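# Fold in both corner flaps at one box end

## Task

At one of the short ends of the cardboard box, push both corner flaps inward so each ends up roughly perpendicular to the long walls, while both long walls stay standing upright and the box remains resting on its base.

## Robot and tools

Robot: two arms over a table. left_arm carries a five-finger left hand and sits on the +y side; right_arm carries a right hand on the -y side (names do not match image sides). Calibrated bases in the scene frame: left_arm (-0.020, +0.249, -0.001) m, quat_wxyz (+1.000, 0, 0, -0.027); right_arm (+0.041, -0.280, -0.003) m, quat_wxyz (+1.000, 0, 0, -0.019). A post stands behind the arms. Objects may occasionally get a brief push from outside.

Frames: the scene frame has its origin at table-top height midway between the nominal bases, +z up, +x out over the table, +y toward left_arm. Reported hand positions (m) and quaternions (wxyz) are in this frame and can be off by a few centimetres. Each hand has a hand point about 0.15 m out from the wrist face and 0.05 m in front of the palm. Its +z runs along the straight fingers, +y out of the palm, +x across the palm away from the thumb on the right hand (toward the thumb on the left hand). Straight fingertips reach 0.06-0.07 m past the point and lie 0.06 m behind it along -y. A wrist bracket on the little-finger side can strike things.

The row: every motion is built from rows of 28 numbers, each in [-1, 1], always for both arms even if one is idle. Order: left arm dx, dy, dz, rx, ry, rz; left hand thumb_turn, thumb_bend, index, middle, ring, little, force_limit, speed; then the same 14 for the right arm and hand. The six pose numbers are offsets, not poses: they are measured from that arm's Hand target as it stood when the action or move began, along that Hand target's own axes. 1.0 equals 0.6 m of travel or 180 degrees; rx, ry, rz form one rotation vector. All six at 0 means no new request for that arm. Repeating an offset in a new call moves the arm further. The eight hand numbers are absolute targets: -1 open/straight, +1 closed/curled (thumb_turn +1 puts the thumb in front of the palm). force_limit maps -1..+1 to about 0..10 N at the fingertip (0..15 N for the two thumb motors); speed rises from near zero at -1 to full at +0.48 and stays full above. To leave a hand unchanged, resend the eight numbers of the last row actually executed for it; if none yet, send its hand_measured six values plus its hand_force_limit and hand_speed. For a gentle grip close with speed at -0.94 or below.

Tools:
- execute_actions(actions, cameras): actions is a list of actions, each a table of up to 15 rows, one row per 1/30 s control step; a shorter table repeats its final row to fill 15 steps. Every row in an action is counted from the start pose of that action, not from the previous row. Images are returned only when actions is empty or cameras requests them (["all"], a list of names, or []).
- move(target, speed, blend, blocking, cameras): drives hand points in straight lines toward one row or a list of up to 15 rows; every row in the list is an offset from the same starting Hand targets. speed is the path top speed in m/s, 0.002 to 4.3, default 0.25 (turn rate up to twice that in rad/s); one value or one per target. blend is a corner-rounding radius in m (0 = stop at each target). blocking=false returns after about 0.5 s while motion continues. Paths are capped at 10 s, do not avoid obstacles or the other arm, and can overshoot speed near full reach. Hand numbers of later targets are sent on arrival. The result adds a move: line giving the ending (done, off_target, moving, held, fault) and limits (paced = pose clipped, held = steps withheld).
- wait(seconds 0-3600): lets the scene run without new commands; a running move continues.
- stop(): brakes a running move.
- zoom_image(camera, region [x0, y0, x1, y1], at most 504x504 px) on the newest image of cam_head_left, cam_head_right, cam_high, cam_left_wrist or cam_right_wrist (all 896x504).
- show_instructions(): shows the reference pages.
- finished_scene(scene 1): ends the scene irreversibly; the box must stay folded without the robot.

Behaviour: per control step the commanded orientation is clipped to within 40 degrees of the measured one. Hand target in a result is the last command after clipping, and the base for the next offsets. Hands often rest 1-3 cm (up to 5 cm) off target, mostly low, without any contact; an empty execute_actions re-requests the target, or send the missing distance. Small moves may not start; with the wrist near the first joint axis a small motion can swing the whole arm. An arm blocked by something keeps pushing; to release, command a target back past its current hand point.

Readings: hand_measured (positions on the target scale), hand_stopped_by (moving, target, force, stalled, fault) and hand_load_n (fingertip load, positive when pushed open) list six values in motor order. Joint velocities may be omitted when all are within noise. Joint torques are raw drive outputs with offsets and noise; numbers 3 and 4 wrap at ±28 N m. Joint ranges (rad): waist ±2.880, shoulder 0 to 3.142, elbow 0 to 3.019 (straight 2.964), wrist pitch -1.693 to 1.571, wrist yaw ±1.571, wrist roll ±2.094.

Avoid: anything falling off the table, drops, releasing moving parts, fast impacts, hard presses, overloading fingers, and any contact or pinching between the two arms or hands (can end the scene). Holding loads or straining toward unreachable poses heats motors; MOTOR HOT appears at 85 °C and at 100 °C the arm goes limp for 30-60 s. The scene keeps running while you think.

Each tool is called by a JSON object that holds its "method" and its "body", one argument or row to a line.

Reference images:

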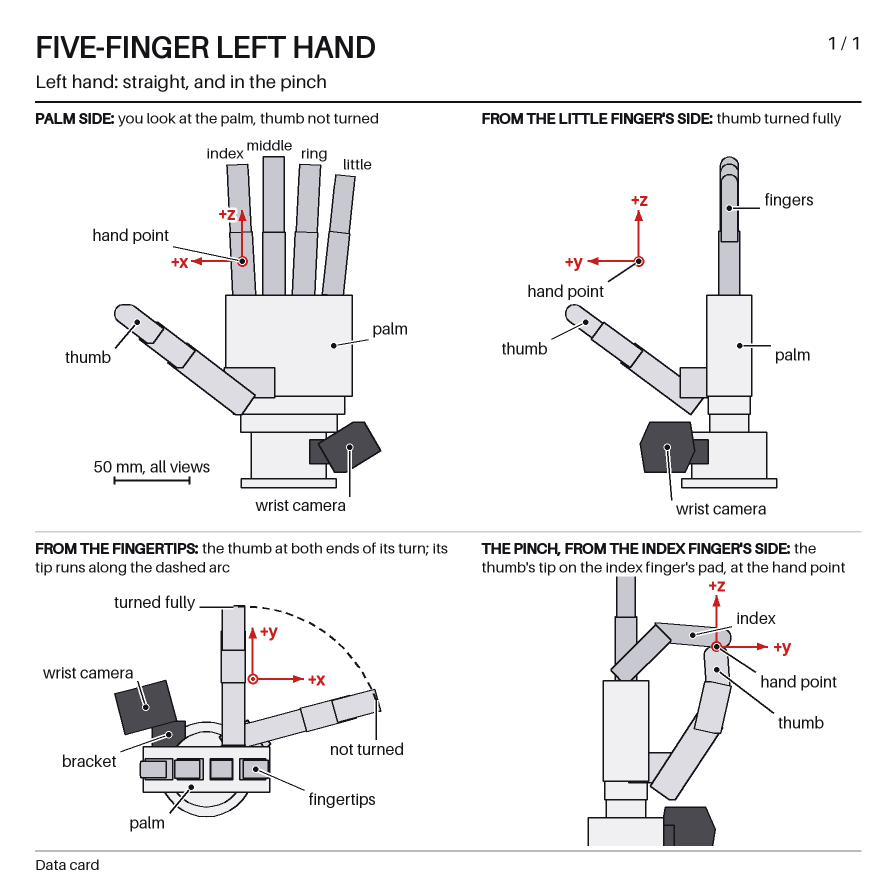

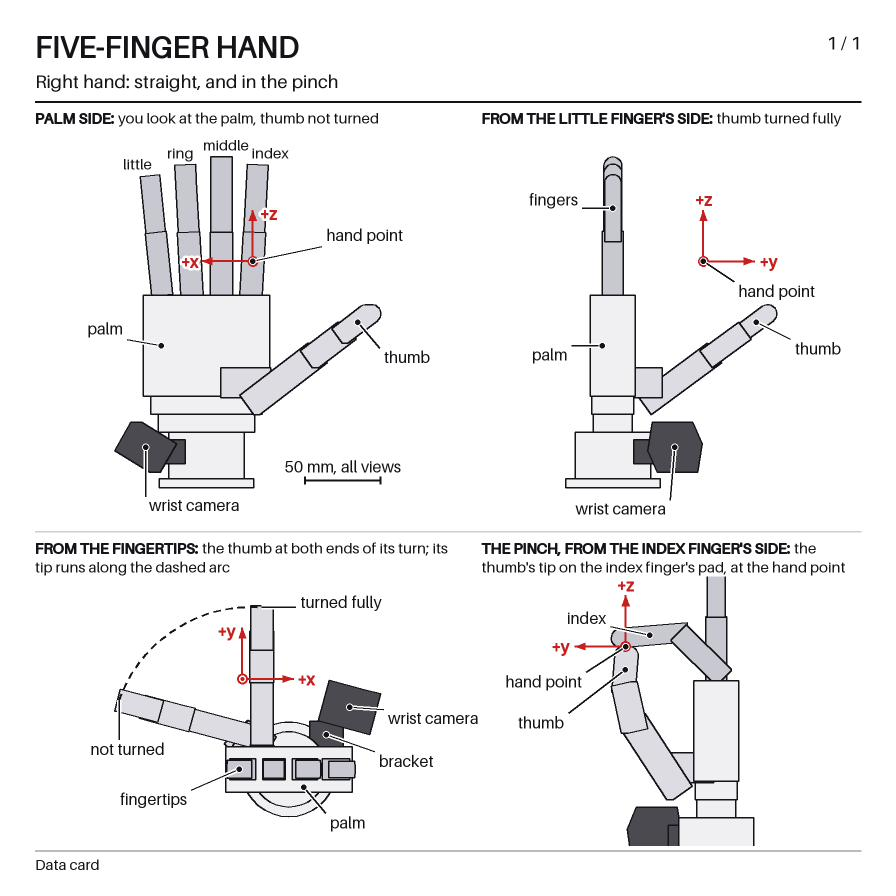

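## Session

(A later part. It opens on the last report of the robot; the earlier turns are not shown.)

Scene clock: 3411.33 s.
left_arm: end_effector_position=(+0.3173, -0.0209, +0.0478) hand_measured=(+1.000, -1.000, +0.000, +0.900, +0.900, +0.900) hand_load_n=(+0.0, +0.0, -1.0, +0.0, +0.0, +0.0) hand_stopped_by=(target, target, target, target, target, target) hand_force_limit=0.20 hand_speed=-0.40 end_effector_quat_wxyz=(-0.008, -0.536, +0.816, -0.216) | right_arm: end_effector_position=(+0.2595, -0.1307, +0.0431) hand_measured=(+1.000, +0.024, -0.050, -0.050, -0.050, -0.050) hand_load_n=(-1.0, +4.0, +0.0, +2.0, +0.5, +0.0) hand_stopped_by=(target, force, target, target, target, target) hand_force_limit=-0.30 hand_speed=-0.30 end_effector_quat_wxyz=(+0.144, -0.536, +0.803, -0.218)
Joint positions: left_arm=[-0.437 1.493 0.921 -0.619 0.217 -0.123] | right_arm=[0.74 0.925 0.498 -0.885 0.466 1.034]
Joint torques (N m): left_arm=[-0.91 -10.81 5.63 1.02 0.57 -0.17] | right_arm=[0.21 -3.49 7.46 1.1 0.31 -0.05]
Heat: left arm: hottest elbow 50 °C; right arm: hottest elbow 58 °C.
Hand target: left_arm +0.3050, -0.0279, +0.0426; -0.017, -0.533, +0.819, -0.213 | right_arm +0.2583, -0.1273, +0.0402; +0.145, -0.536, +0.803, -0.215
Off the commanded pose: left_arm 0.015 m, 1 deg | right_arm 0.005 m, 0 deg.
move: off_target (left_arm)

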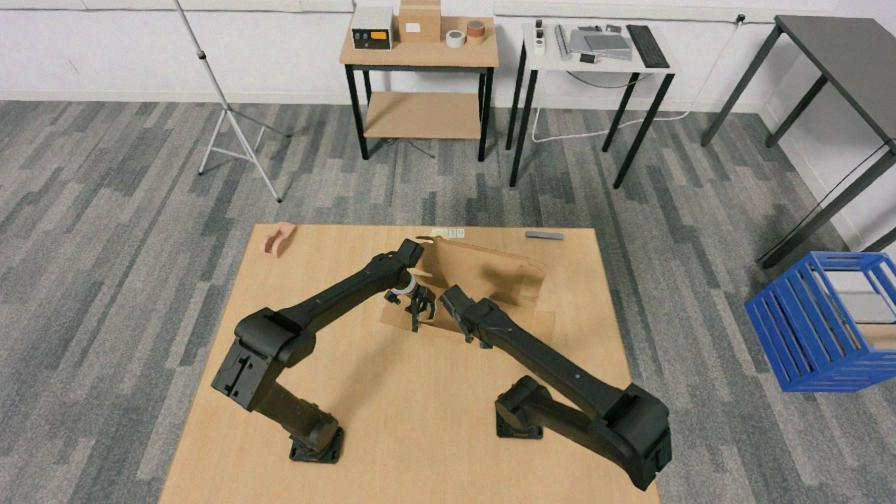

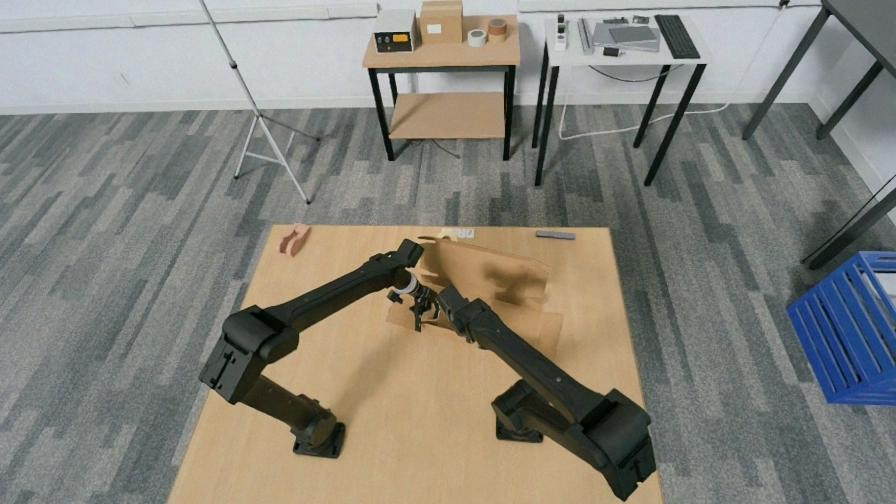

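{"method": "move", "body": {
  "target": [
    [-0.0085,0.0208,0.0065,0,0,0,1,-1,0.0,0.9,0.9,0.9,0.0,-0.4,0,0,0,0,0,0,1,0.15,-0.05,-0.05,-0.05,-0.05,-0.3,-0.3],
    [-0.0085,0.0208,0.0065,0,0,0,1,0.0,0.0,0.9,0.9,0.9,0.0,-0.5,0,0,0,0,0,0,1,0.15,-0.05,-0.05,-0.05,-0.05,-0.3,-0.3]
  ],
  "speed": 0.08,
  "cameras": ["cam_head_left","cam_head_right","cam_left_wrist"]
}}

{"method": "zoom_image", "body": {
  "camera": "cam_head_left",
  "region": [390, 270, 460, 340]
}}

{"method": "zoom_image", "body": {
  "camera": "cam_head_right",
  "region": [390, 270, 460, 340]
}}

Scene clock: 3445.00 s.
left_arm: end_effector_position=(+0.3108, -0.0176, +0.0438) hand_measured=(+1.000, -0.464, +0.000, +0.900, +0.900, +0.900) hand_load_n=(-0.5, +8.0, +2.5, +0.0, +0.0, +0.0) hand_stopped_by=(target, force, target, target, target, target) hand_force_limit=0.00 hand_speed=-0.50 end_effector_quat_wxyz=(-0.004, -0.536, +0.814, -0.223) | right_arm: end_effector_position=(+0.2595, -0.1309, +0.0431) hand_measured=(+1.000, +0.024, -0.050, -0.050, -0.050, -0.050) hand_load_n=(-1.0, +3.5, +0.0, +1.0, +0.5, +0.5) hand_stopped_by=(target, force, target, target, target, target) hand_force_limit=-0.30 hand_speed=-0.30 end_effector_quat_wxyz=(+0.144, -0.536, +0.802, -0.218)
Joint positions: left_arm=[-0.437 1.471 0.882 -0.584 0.217 -0.126] | right_arm=[0.74 0.925 0.498 -0.885 0.467 1.033]
Joint torques (N m): left_arm=[-0.62 -9.7 5.35 0.84 0.67 -0.09] | right_arm=[0.03 -3.14 7.58 1.2 0.31 -0.06]
Heat: left arm: hottest elbow 47 °C; right arm: hottest elbow 59 °C.
Hand target: left_arm +0.2970, -0.0206, +0.0336; -0.017, -0.533, +0.819, -0.212 | right_arm +0.2584, -0.1273, +0.0402; +0.145, -0.536, +0.803, -0.215
Off the commanded pose: left_arm 0.017 m, 2 deg | right_arm 0.005 m, 0 deg.
move: off_target (left_arm); target 2's new numbers were sent with left_arm's hand 0.017 m and 2 deg from that target

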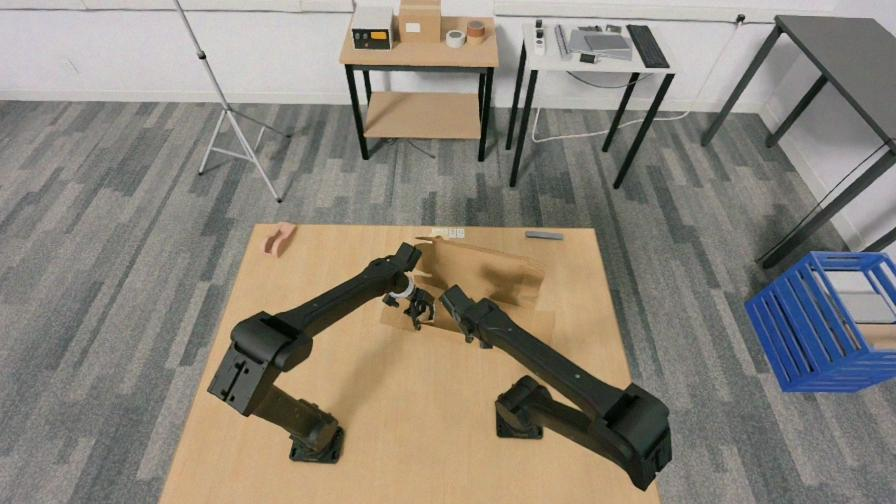

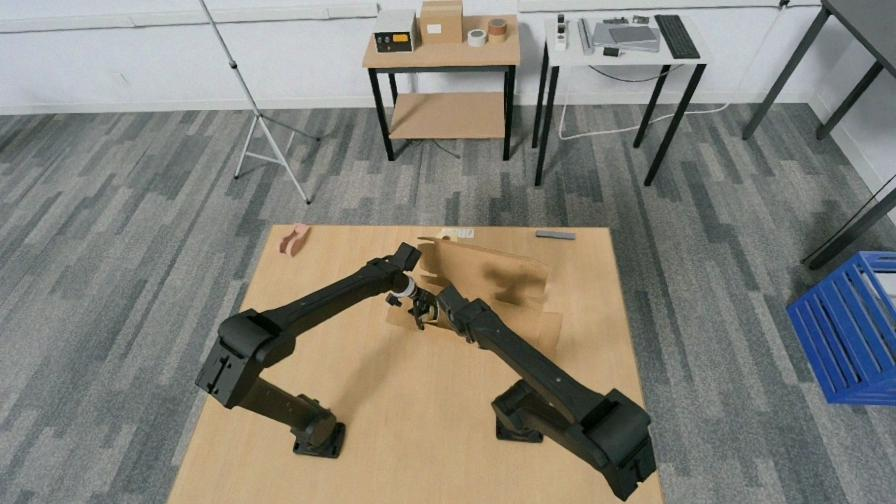

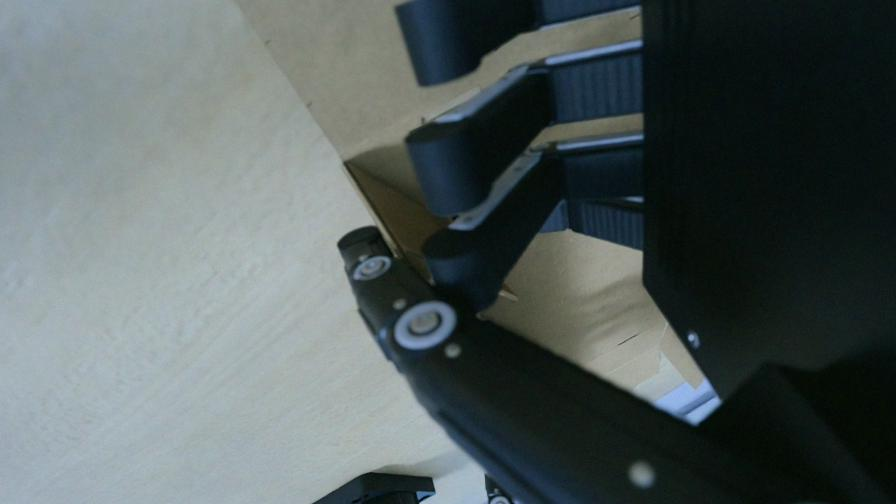

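Scaled by 7.200.

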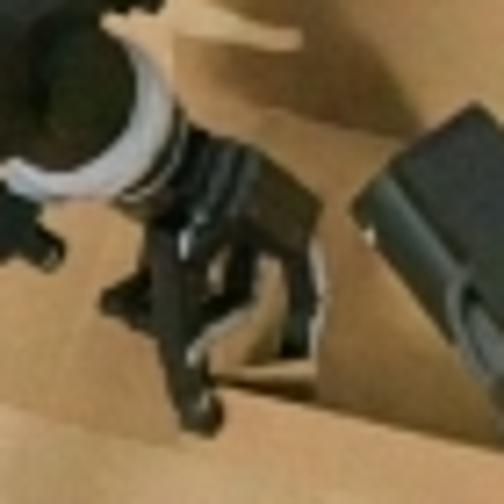

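Scaled by 7.200.

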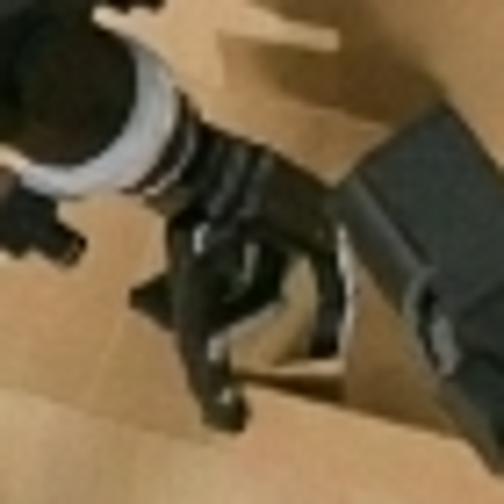

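{"method": "move", "body": {
  "target": [-0.0,0.0,0.0,0,0,0,1,-0.15,0.002,0.9,0.9,0.9,0.5,-0.6,0,0,0,0,0,0,1,0.15,-0.05,-0.05,-0.05,-0.05,-0.3,-0.3],
  "speed": 0.08,
  "cameras": ["cam_head_left","cam_head_right","cam_left_wrist"]
}}

{"method": "zoom_image", "body": {
  "camera": "cam_head_left",
  "region": [390, 270, 460, 340]
}}

{"method": "zoom_image", "body": {
  "camera": "cam_head_right",
  "region": [390, 270, 460, 340]
}}

Scene clock: 3458.13 s.
left_arm: end_effector_position=(+0.3102, -0.0175, +0.0433) hand_measured=(+1.000, -0.416, +0.002, +0.900, +0.900, +0.900) hand_load_n=(+0.0, +11.0, +2.0, +0.0, +0.0, +0.0) hand_stopped_by=(target, force, target, target, target, target) hand_force_limit=0.50 hand_speed=-0.60 end_effector_quat_wxyz=(-0.004, -0.536, +0.815, -0.223) | right_arm: end_effector_position=(+0.2594, -0.1309, +0.0430) hand_measured=(+1.000, +0.024, -0.050, -0.050, -0.050, -0.050) hand_load_n=(-1.0, +3.0, +0.0, +1.0, +0.5, +0.0) hand_stopped_by=(target, force, target, target, target, target) hand_force_limit=-0.30 hand_speed=-0.30 end_effector_quat_wxyz=(+0.144, -0.536, +0.802, -0.218)
Joint positions: left_arm=[-0.437 1.471 0.881 -0.584 0.217 -0.126] | right_arm=[0.74 0.925 0.498 -0.885 0.467 1.033]
Joint torques (N m): left_arm=[-0.62 -9.82 5.49 0.76 0.66 -0.1] | right_arm=[0.21 -3.43 7.56 1.21 0.28 0.01]
Heat: left arm: hottest elbow 47 °C; right arm: hottest elbow 59 °C.
Hand target: left_arm +0.2968, -0.0207, +0.0336; -0.017, -0.532, +0.819, -0.212 | right_arm +0.2583, -0.1273, +0.0402; +0.144, -0.536, +0.803, -0.215
Off the commanded pose: left_arm 0.017 m, 2 deg | right_arm 0.005 m, 0 deg.
move: done

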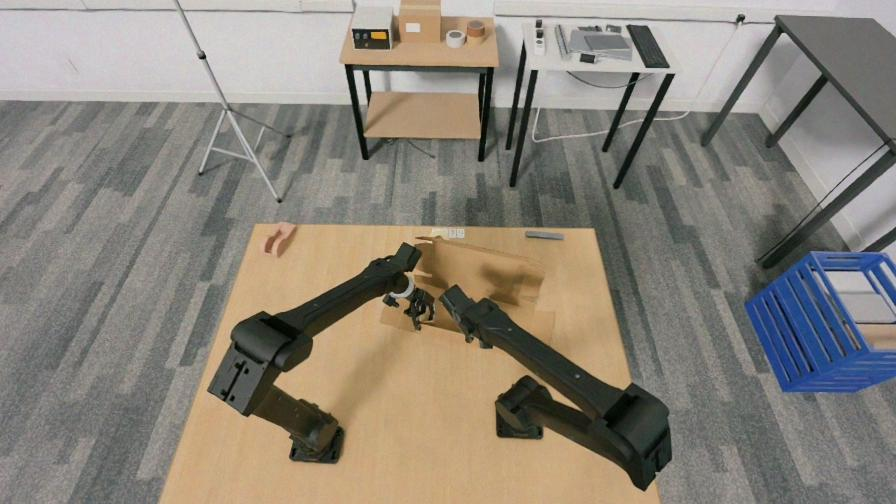

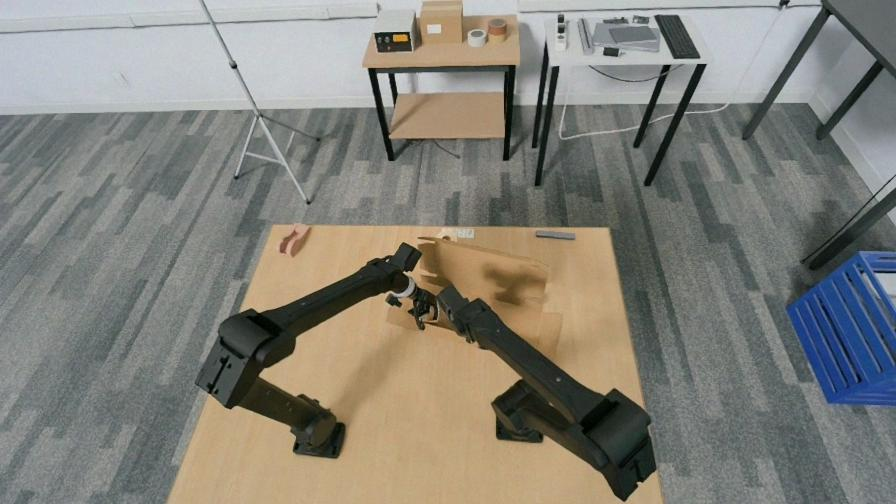

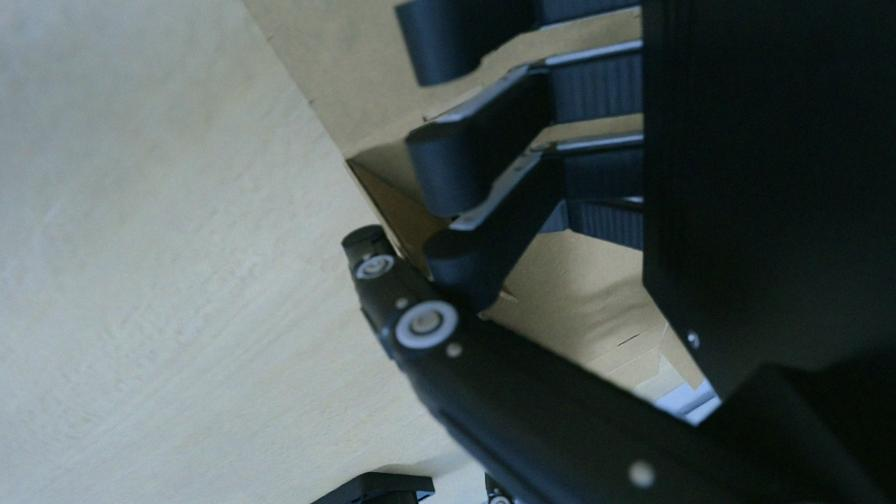

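Scaled by 7.200.

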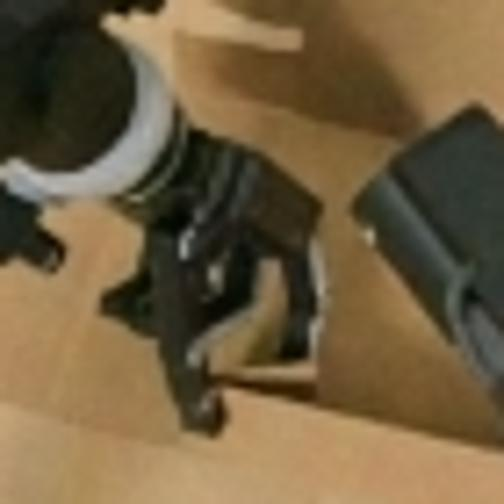

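Scaled by 7.200.

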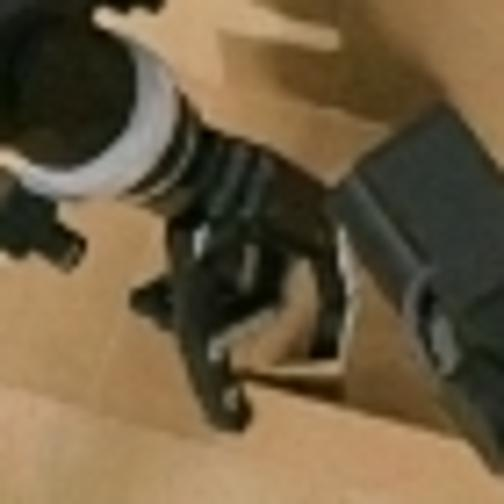

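{"method": "move", "body": {
  "target": [-0.0,0.0,0.0,0,0,0,1,-0.1,0.004,0.9,0.9,0.9,0.9,-0.6,0,0,0,0,0,0,1,0.15,-0.05,-0.05,-0.05,-0.05,-0.3,-0.3],
  "speed": 0.08,
  "cameras": ["cam_head_left","cam_head_right"]
}}

{"method": "zoom_image", "body": {
  "camera": "cam_head_left",
  "region": [400, 300, 450, 350]
}}

{"method": "zoom_image", "body": {
  "camera": "cam_head_right",
  "region": [400, 300, 450, 350]
}}

Scene clock: 3540.30 s.
left_arm: end_effector_position=(+0.3102, -0.0175, +0.0433) hand_measured=(+1.000, -0.372, +0.004, +0.900, +0.900, +0.900) hand_load_n=(+0.0, +14.5, +2.5, +0.0, +0.0, +0.0) hand_stopped_by=(target, force, target, target, target, target) hand_force_limit=0.90 hand_speed=-0.60 end_effector_quat_wxyz=(-0.004, -0.536, +0.815, -0.223) | right_arm: end_effector_position=(+0.2594, -0.1309, +0.0429) hand_measured=(+1.000, +0.024, -0.050, -0.050, -0.050, -0.050) hand_load_n=(-0.5, +3.0, +0.0, +1.0, +0.5, +0.0) hand_stopped_by=(target, force, target, target, target, target) hand_force_limit=-0.30 hand_speed=-0.30 end_effector_quat_wxyz=(+0.144, -0.536, +0.802, -0.218)
Joint positions: left_arm=[-0.437 1.471 0.881 -0.584 0.217 -0.126] | right_arm=[0.74 0.926 0.498 -0.885 0.467 1.033]
Joint torques (N m): left_arm=[-0.73 -9.7 5.5 0.87 0.7 -0.08] | right_arm=[-0.21 -3.19 7.49 1.14 0.3 -0.05]
Heat: left arm: hottest elbow 46 °C; right arm: hottest elbow 59 °C.
Hand target: left_arm +0.2968, -0.0207, +0.0336; -0.017, -0.532, +0.819, -0.212 | right_arm +0.2583, -0.1274, +0.0401; +0.144, -0.536, +0.803, -0.215
Off the commanded pose: left_arm 0.017 m, 2 deg | right_arm 0.005 m, 0 deg.
move: done

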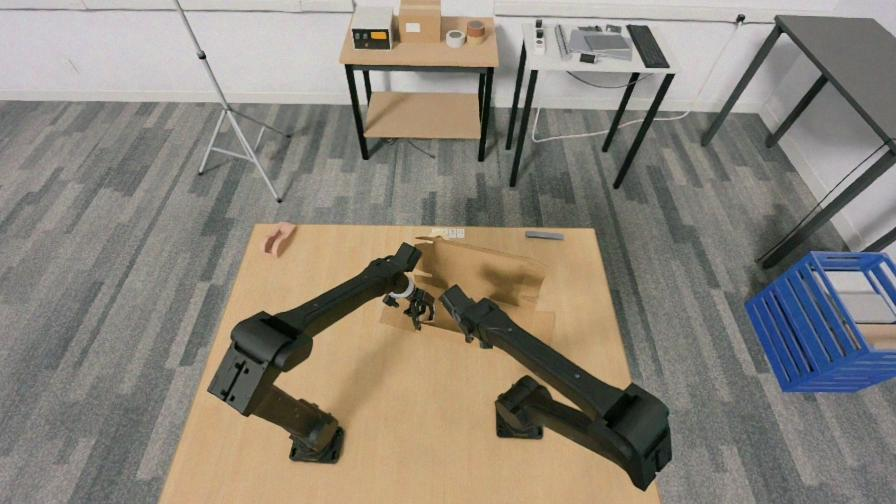

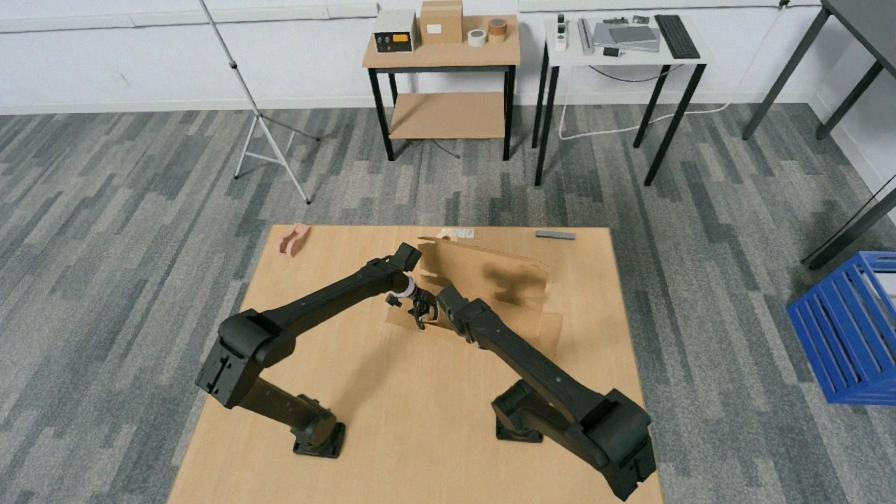

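Scaled by 10.080.

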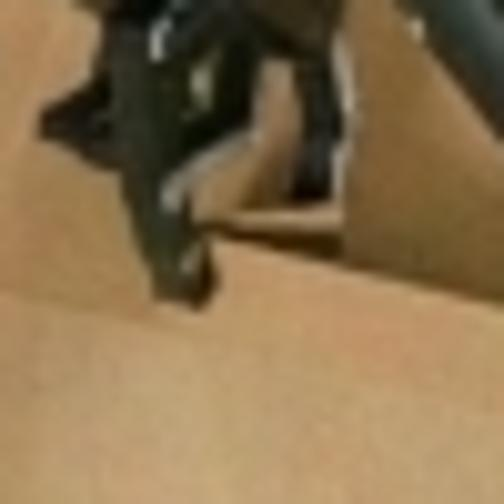

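Scaled by 10.080.

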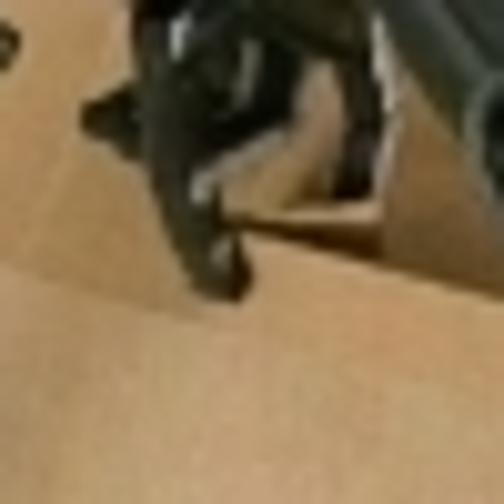

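{"method": "move", "body": {
  "target": [0.0,-0.01,0.0,0,0,0,1,-0.43,0.004,0.9,0.9,0.9,0.0,-0.6,0,0,0,0,0,0,1,0.15,-0.05,-0.05,-0.05,-0.05,-0.3,-0.3],
  "speed": 0.08,
  "cameras": ["cam_head_left","cam_head_right"]
}}

{"method": "zoom_image", "body": {
  "camera": "cam_head_left",
  "region": [400, 300, 450, 350]
}}

Scene clock: 3570.73 s.
left_arm: end_effector_position=(+0.3102, -0.0175, +0.0433) hand_measured=(+1.000, -0.436, +0.004, +0.900, +0.900, +0.900) hand_load_n=(+0.0, +9.0, +2.0, +0.0, +0.0, +0.0) hand_stopped_by=(target, force, target, target, target, target) hand_force_limit=0.00 hand_speed=-0.60 end_effector_quat_wxyz=(-0.004, -0.536, +0.815, -0.223) | right_arm: end_effector_position=(+0.2594, -0.1309, +0.0429) hand_measured=(+1.000, +0.024, -0.050, -0.050, -0.050, -0.050) hand_load_n=(-1.0, +3.5, +0.0, +1.0, +0.5, +0.0) hand_stopped_by=(target, force, target, target, target, target) hand_force_limit=-0.30 hand_speed=-0.30 end_effector_quat_wxyz=(+0.144, -0.536, +0.802, -0.218)
Joint positions: left_arm=[-0.437 1.471 0.881 -0.584 0.217 -0.126] | right_arm=[0.74 0.926 0.498 -0.885 0.467 1.033]
Joint torques (N m): left_arm=[-0.85 -8.76 6.75 0.49 0.68 -0.1] | right_arm=[0.32 -3.43 7.47 1.13 0.26 -0.02]
Heat: left arm: hottest elbow 45 °C; right arm: hottest elbow 59 °C.
Hand target: left_arm +0.3021, -0.0228, +0.0356; -0.017, -0.532, +0.819, -0.212 | right_arm +0.2584, -0.1274, +0.0401; +0.144, -0.536, +0.803, -0.215
Off the commanded pose: left_arm 0.012 m, 2 deg | right_arm 0.005 m, 0 deg.
move: off_target (left_arm)

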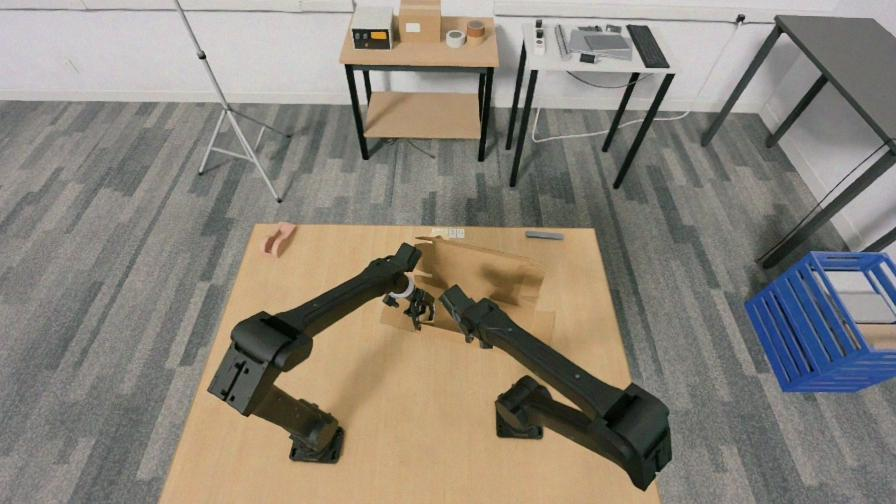

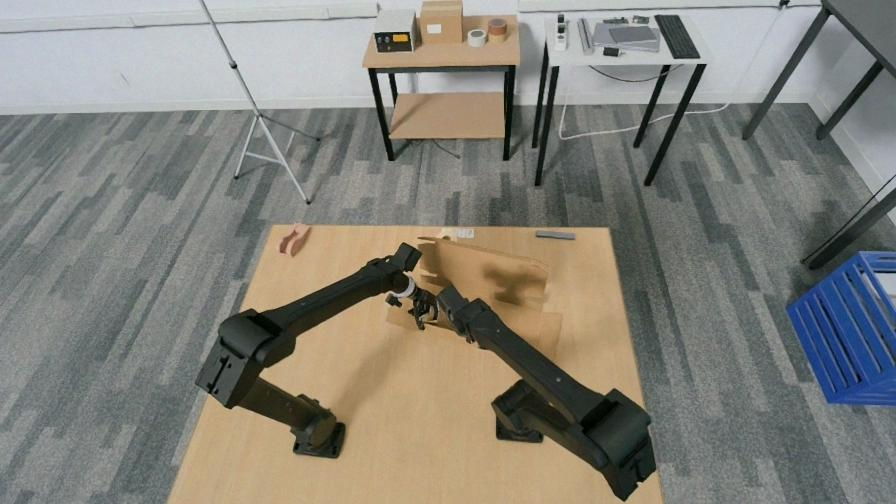

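Scaled by 10.080.

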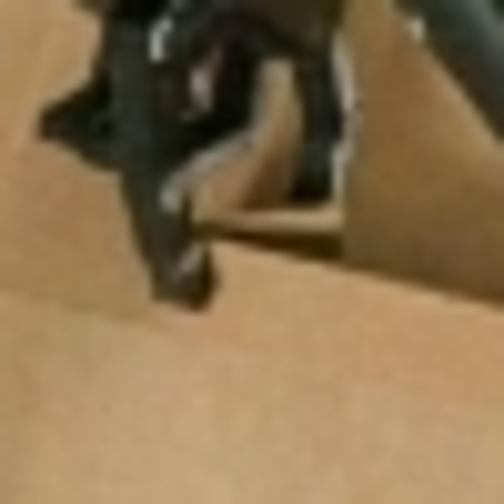

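{"method": "move", "body": {
  "target": [
    [0,0,0,0,0,0,1,-1,0.004,0.9,0.9,0.9,0.0,-0.3,0,0,0,0,0,0,1,0.15,-0.05,-0.05,-0.05,-0.05,-0.3,-0.3],
    [-0.0113,-0.0342,0.0092,0,0,0,1,-1,0.004,0.9,0.9,0.9,0.0,-0.3,0,0,0,0,0,0,1,0.15,-0.05,-0.05,-0.05,-0.05,-0.3,-0.3],
    [-0.0545,-0.045,0.0008,0,0,0,1,-1,0.004,0.9,0.9,0.9,0.0,-0.3,0,0,0,0,0,0,1,0.15,-0.05,-0.05,-0.05,-0.05,-0.3,-0.3],
    [-0.1082,-0.0267,-0.0212,0,0,0,1,-1,0.004,0.9,0.9,0.9,0.0,-0.3,0,0,0,0,0,0,1,0.15,-0.05,-0.05,-0.05,-0.05,-0.3,-0.3],
    [-0.0694,-0.0762,-0.1574,0,0,0,1,-1,0.004,0.9,0.9,0.9,0.0,-0.3,0,0,0,0,0,0,1,0.15,-0.05,-0.05,-0.05,-0.05,-0.3,-0.3]
  ],
  "speed": [0.1,0.08,0.1,0.12,0.15],
  "blend": [0,0.006,0.006,0.006,0],
  "cameras": ["cam_head_left","cam_head_right"]
}}

{"method": "zoom_image", "body": {
  "camera": "cam_head_left",
  "region": [390, 270, 460, 340]
}}

{"method": "zoom_image", "body": {
  "camera": "cam_head_right",
  "region": [390, 270, 460, 340]
}}

Scene clock: 3736.57 s.
left_arm: end_effector_position=(+0.3300, +0.0342, +0.1134) hand_measured=(+1.000, -1.000, +0.004, +0.900, +0.900, +0.900) hand_load_n=(+0.0, +0.0, +0.0, +0.0, +0.0, +0.0) hand_stopped_by=(target, target, target, target, target, target) hand_force_limit=0.00 hand_speed=-0.30 end_effector_quat_wxyz=(-0.023, -0.537, +0.819, -0.203) | right_arm: end_effector_position=(+0.2591, -0.1296, +0.0429) hand_measured=(+1.000, +0.024, -0.050, -0.050, -0.050, -0.050) hand_load_n=(-1.0, +7.5, +0.0, +3.5, +0.5, +0.0) hand_stopped_by=(target, force, target, target, target, target) hand_force_limit=-0.30 hand_speed=-0.30 end_effector_quat_wxyz=(+0.145, -0.538, +0.802, -0.217)
Joint positions: left_arm=[-0.295 1.41 1.03 -0.882 0.277 0.018] | right_arm=[0.743 0.926 0.498 -0.883 0.464 1.033]
Joint torques (N m): left_arm=[0.97 -9.52 9.87 0.16 0.53 0.09] | right_arm=[0.15 -3.19 7.56 1.09 0.35 -0.03]
Heat: left arm: hottest elbow 47 °C; right arm: hottest elbow 58 °C.
Hand target: left_arm +0.3417, +0.0322, +0.1260; -0.016, -0.533, +0.819, -0.212 | right_arm +0.2583, -0.1274, +0.0401; +0.144, -0.536, +0.803, -0.215
Off the commanded pose: left_arm 0.017 m, 1 deg | right_arm 0.004 m, 0 deg.
move: off_target (left_arm)

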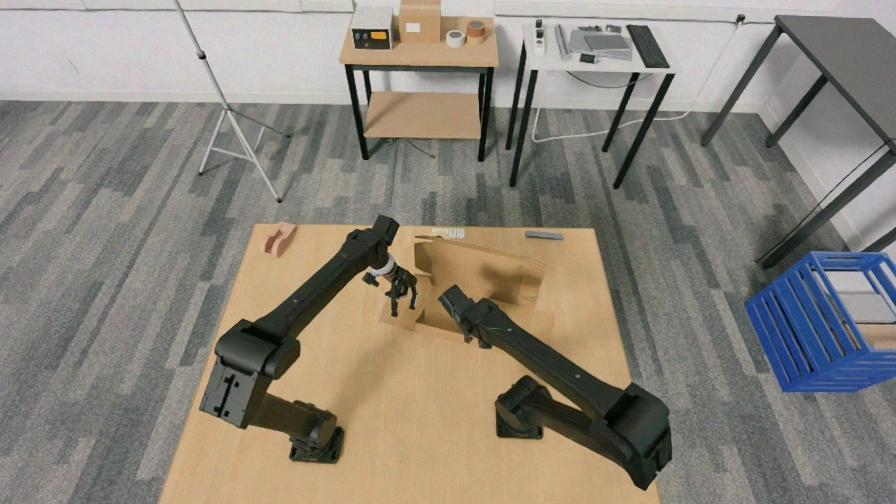

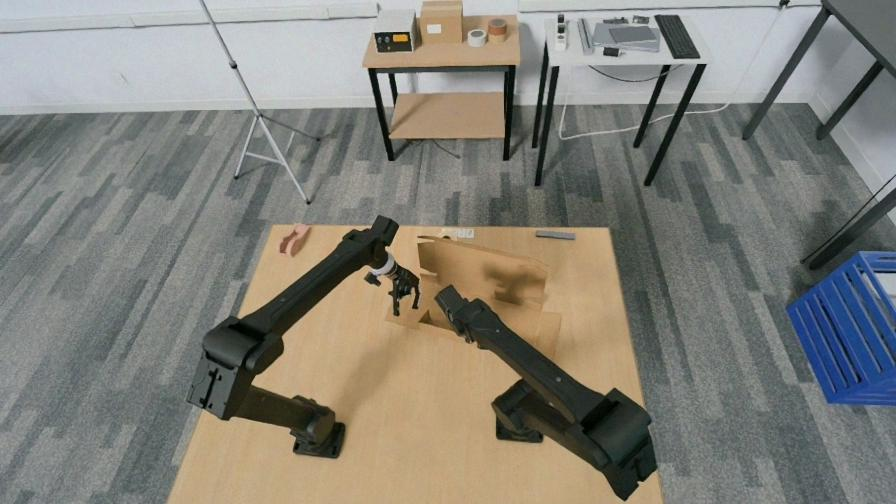

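Scaled by 7.200.

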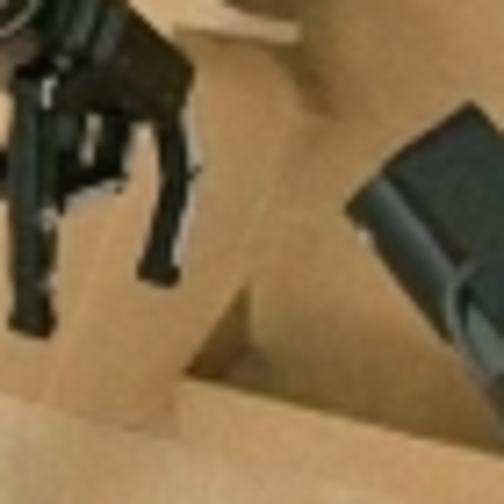

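Scaled by 7.200.

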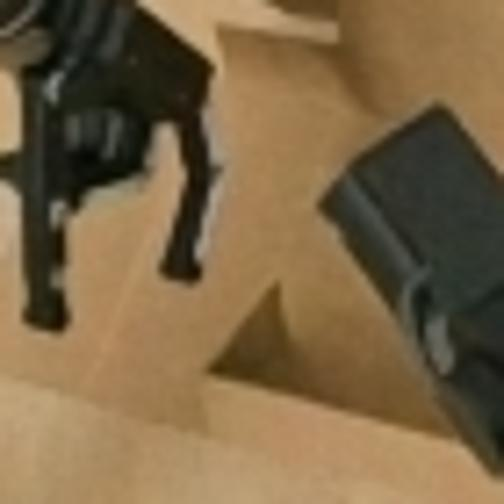

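{"method": "move", "body": {
  "target": [
    [0,0,0,0,0,0,1,-1,0.004,0.9,0.9,0.9,0.0,-0.3,0,0,0,0,0,0,1,-0.6,-0.1,-0.1,-0.1,-0.1,-0.3,-0.6]
  ],
  "speed": 0.15,
  "cameras": ["cam_head_left","cam_head_right"]
}}

{"method": "zoom_image", "body": {
  "camera": "cam_head_left",
  "region": [390, 270, 460, 340]
}}

{"method": "zoom_image", "body": {
  "camera": "cam_head_right",
  "region": [390, 270, 460, 340]
}}

Scene clock: 3749.13 s.
left_arm: end_effector_position=(+0.3299, +0.0342, +0.1134) hand_measured=(+1.000, -1.000, +0.004, +0.900, +0.900, +0.900) hand_load_n=(+0.0, +0.0, +0.0, +0.0, +0.0, +0.5) hand_stopped_by=(target, target, target, target, target, target) hand_force_limit=0.00 hand_speed=-0.30 end_effector_quat_wxyz=(-0.023, -0.537, +0.819, -0.203) | right_arm: end_effector_position=(+0.2592, -0.1296, +0.0430) hand_measured=(+1.000, -0.600, -0.100, -0.100, -0.100, -0.100) hand_load_n=(+0.0, +0.0, +0.0, +0.5, +0.0, +0.0) hand_stopped_by=(target, target, target, target, target, target) hand_force_limit=-0.30 hand_speed=-0.60 end_effector_quat_wxyz=(+0.145, -0.537, +0.802, -0.217)
Joint positions: left_arm=[-0.295 1.41 1.03 -0.883 0.277 0.019] | right_arm=[0.743 0.926 0.498 -0.883 0.464 1.034]
Joint torques (N m): left_arm=[0.91 -9.41 9.99 0.2 0.55 0.05] | right_arm=[-0.32 -3.25 7.45 1.14 0.35 -0.03]
Heat: left arm: hottest elbow 49 °C; right arm: hottest elbow 58 °C.
Hand target: left_arm +0.3416, +0.0322, +0.1260; -0.016, -0.532, +0.819, -0.212 | right_arm +0.2584, -0.1274, +0.0402; +0.144, -0.536, +0.803, -0.215
Off the commanded pose: left_arm 0.017 m, 1 deg | right_arm 0.004 m, 0 deg.
move: done

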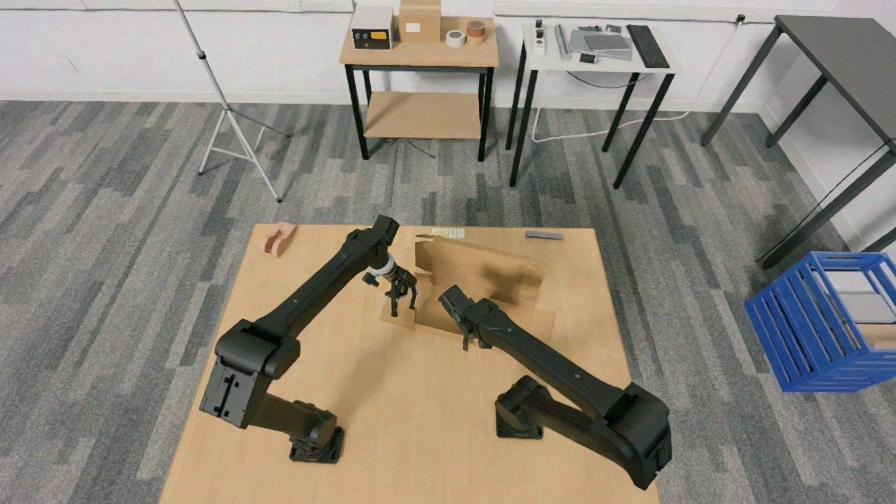

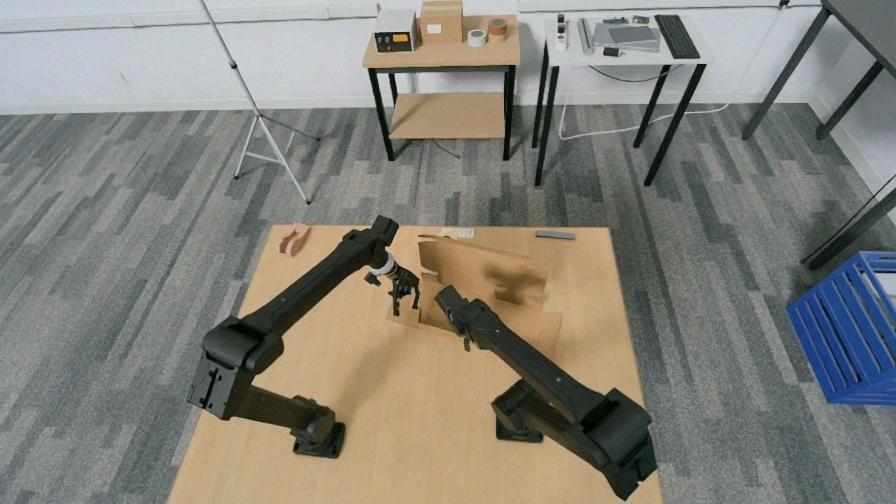

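Scaled by 7.200.

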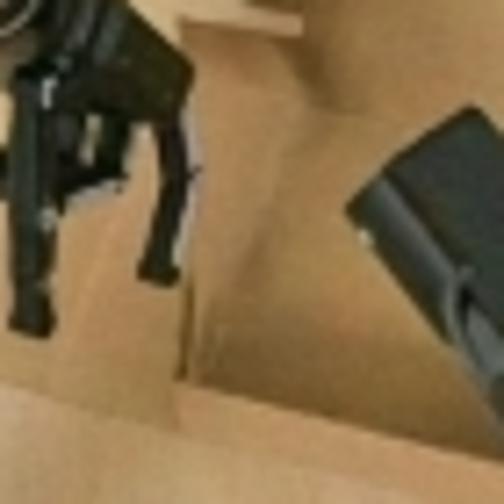

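Scaled by 7.200.

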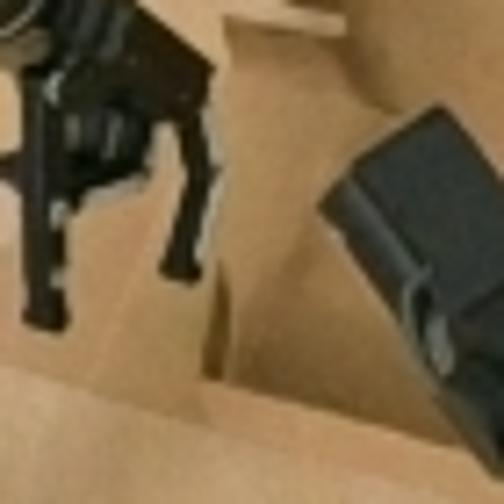

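{"method": "move", "body": {
  "target": [
    [-0.1369,-0.0077,-0.172,0,0,0,1,-1,-1,0.9,0.9,0.9,0.0,-0.3,0,-0.0917,-0.1588,0,0,0,1,-0.6,-0.1,-0.1,-0.1,-0.1,-0.3,-0.6]
  ],
  "speed": 0.2,
  "cameras": ["cam_head_left","cam_head_right","cam_high"]
}}

{"method": "zoom_image", "body": {
  "camera": "cam_head_left",
  "region": [390, 220, 510, 340]
}}

{"method": "zoom_image", "body": {
  "camera": "cam_high",
  "region": [440, 150, 560, 250]
}}

Scene clock: 3793.13 s.
left_arm: end_effector_position=(+0.3493, +0.1387, +0.1872) hand_measured=(+1.000, -1.000, -1.000, +0.900, +0.900, +0.900) hand_load_n=(+0.0, +0.0, +0.0, +0.0, +0.0, +0.0) hand_stopped_by=(target, target, target, target, target, target) hand_force_limit=0.00 hand_speed=-0.30 end_effector_quat_wxyz=(-0.025, -0.537, +0.818, -0.204) | right_arm: end_effector_position=(+0.2507, -0.1365, +0.1312) hand_measured=(+1.000, -0.600, -0.100, -0.100, -0.100, -0.100) hand_load_n=(+0.0, +0.0, +0.0, +0.0, +0.0, +0.0) hand_stopped_by=(target, target, target, target, target, target) hand_force_limit=-0.30 hand_speed=-0.60 end_effector_quat_wxyz=(+0.125, -0.542, +0.802, -0.219)
Joint positions: left_arm=[-0.029 1.363 1.187 -1.173 0.353 0.286] | right_arm=[0.743 0.834 0.702 -1.221 0.464 1.035]
Joint torques (N m): left_arm=[0.97 -8.76 10.76 0.06 0.6 0.07] | right_arm=[0.09 -3.55 11.66 0.4 0.39 -0.08]
Heat: left arm: hottest elbow 53 °C; right arm: hottest elbow 59 °C.
Hand target: left_arm +0.3606, +0.1395, +0.2006; -0.016, -0.532, +0.819, -0.212 | right_arm +0.2582, -0.1275, +0.1501; +0.144, -0.536, +0.803, -0.215
Off the commanded pose: left_arm 0.018 m, 2 deg | right_arm 0.022 m, 2 deg.
move: off_target (left_arm, right_arm)

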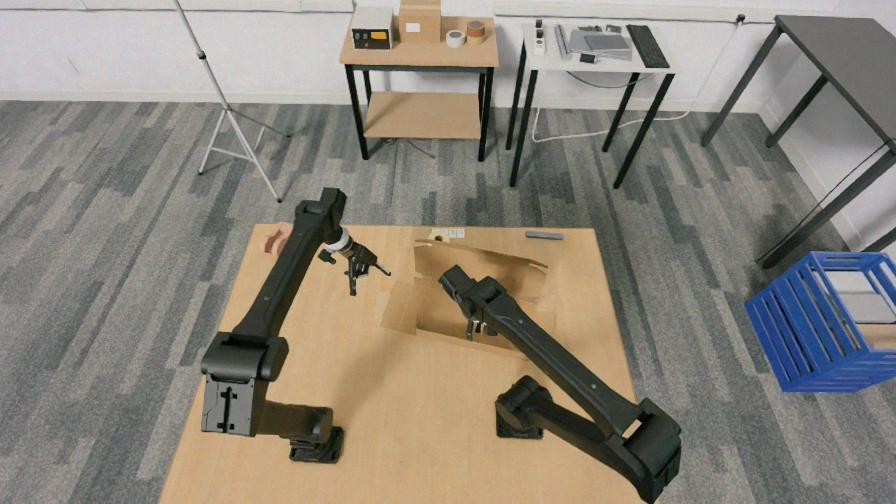

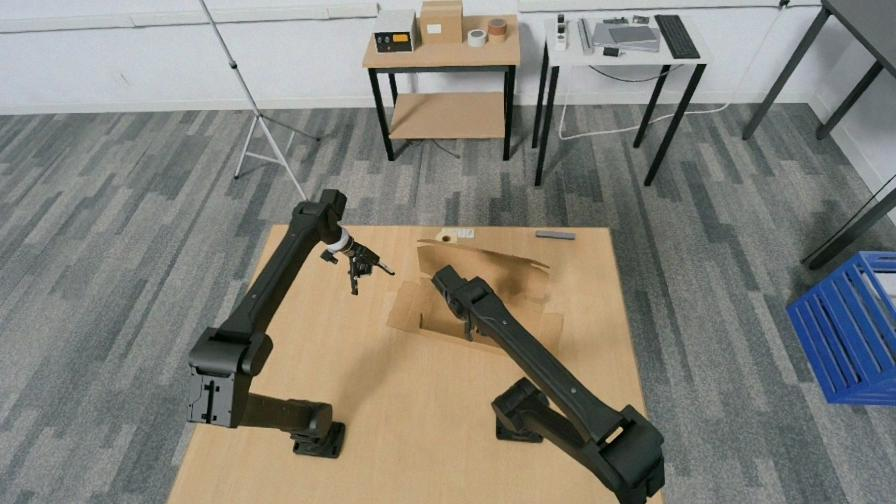

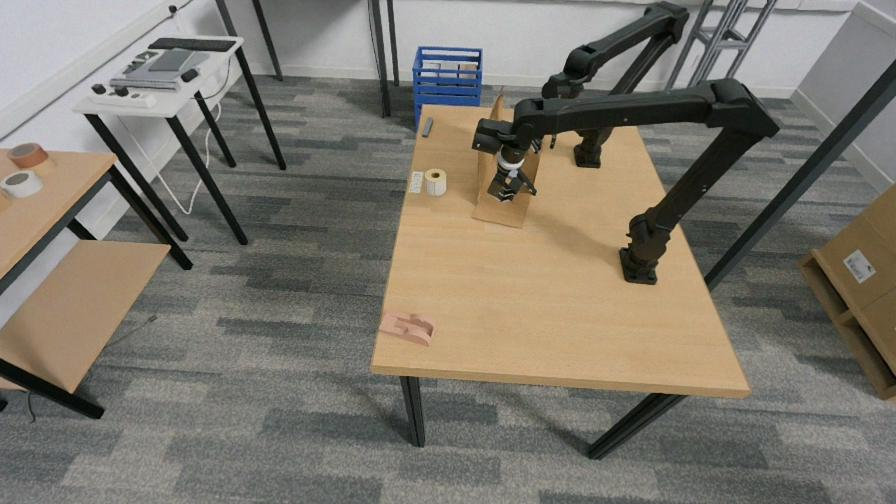

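Scaled by 4.200.

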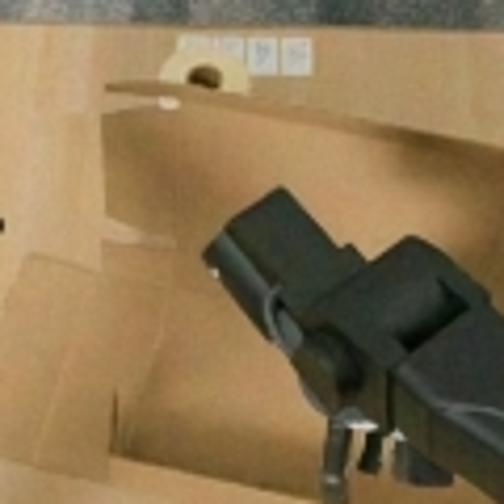

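Scaled by 4.200.

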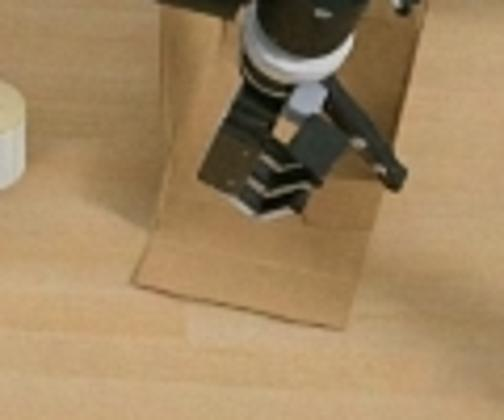

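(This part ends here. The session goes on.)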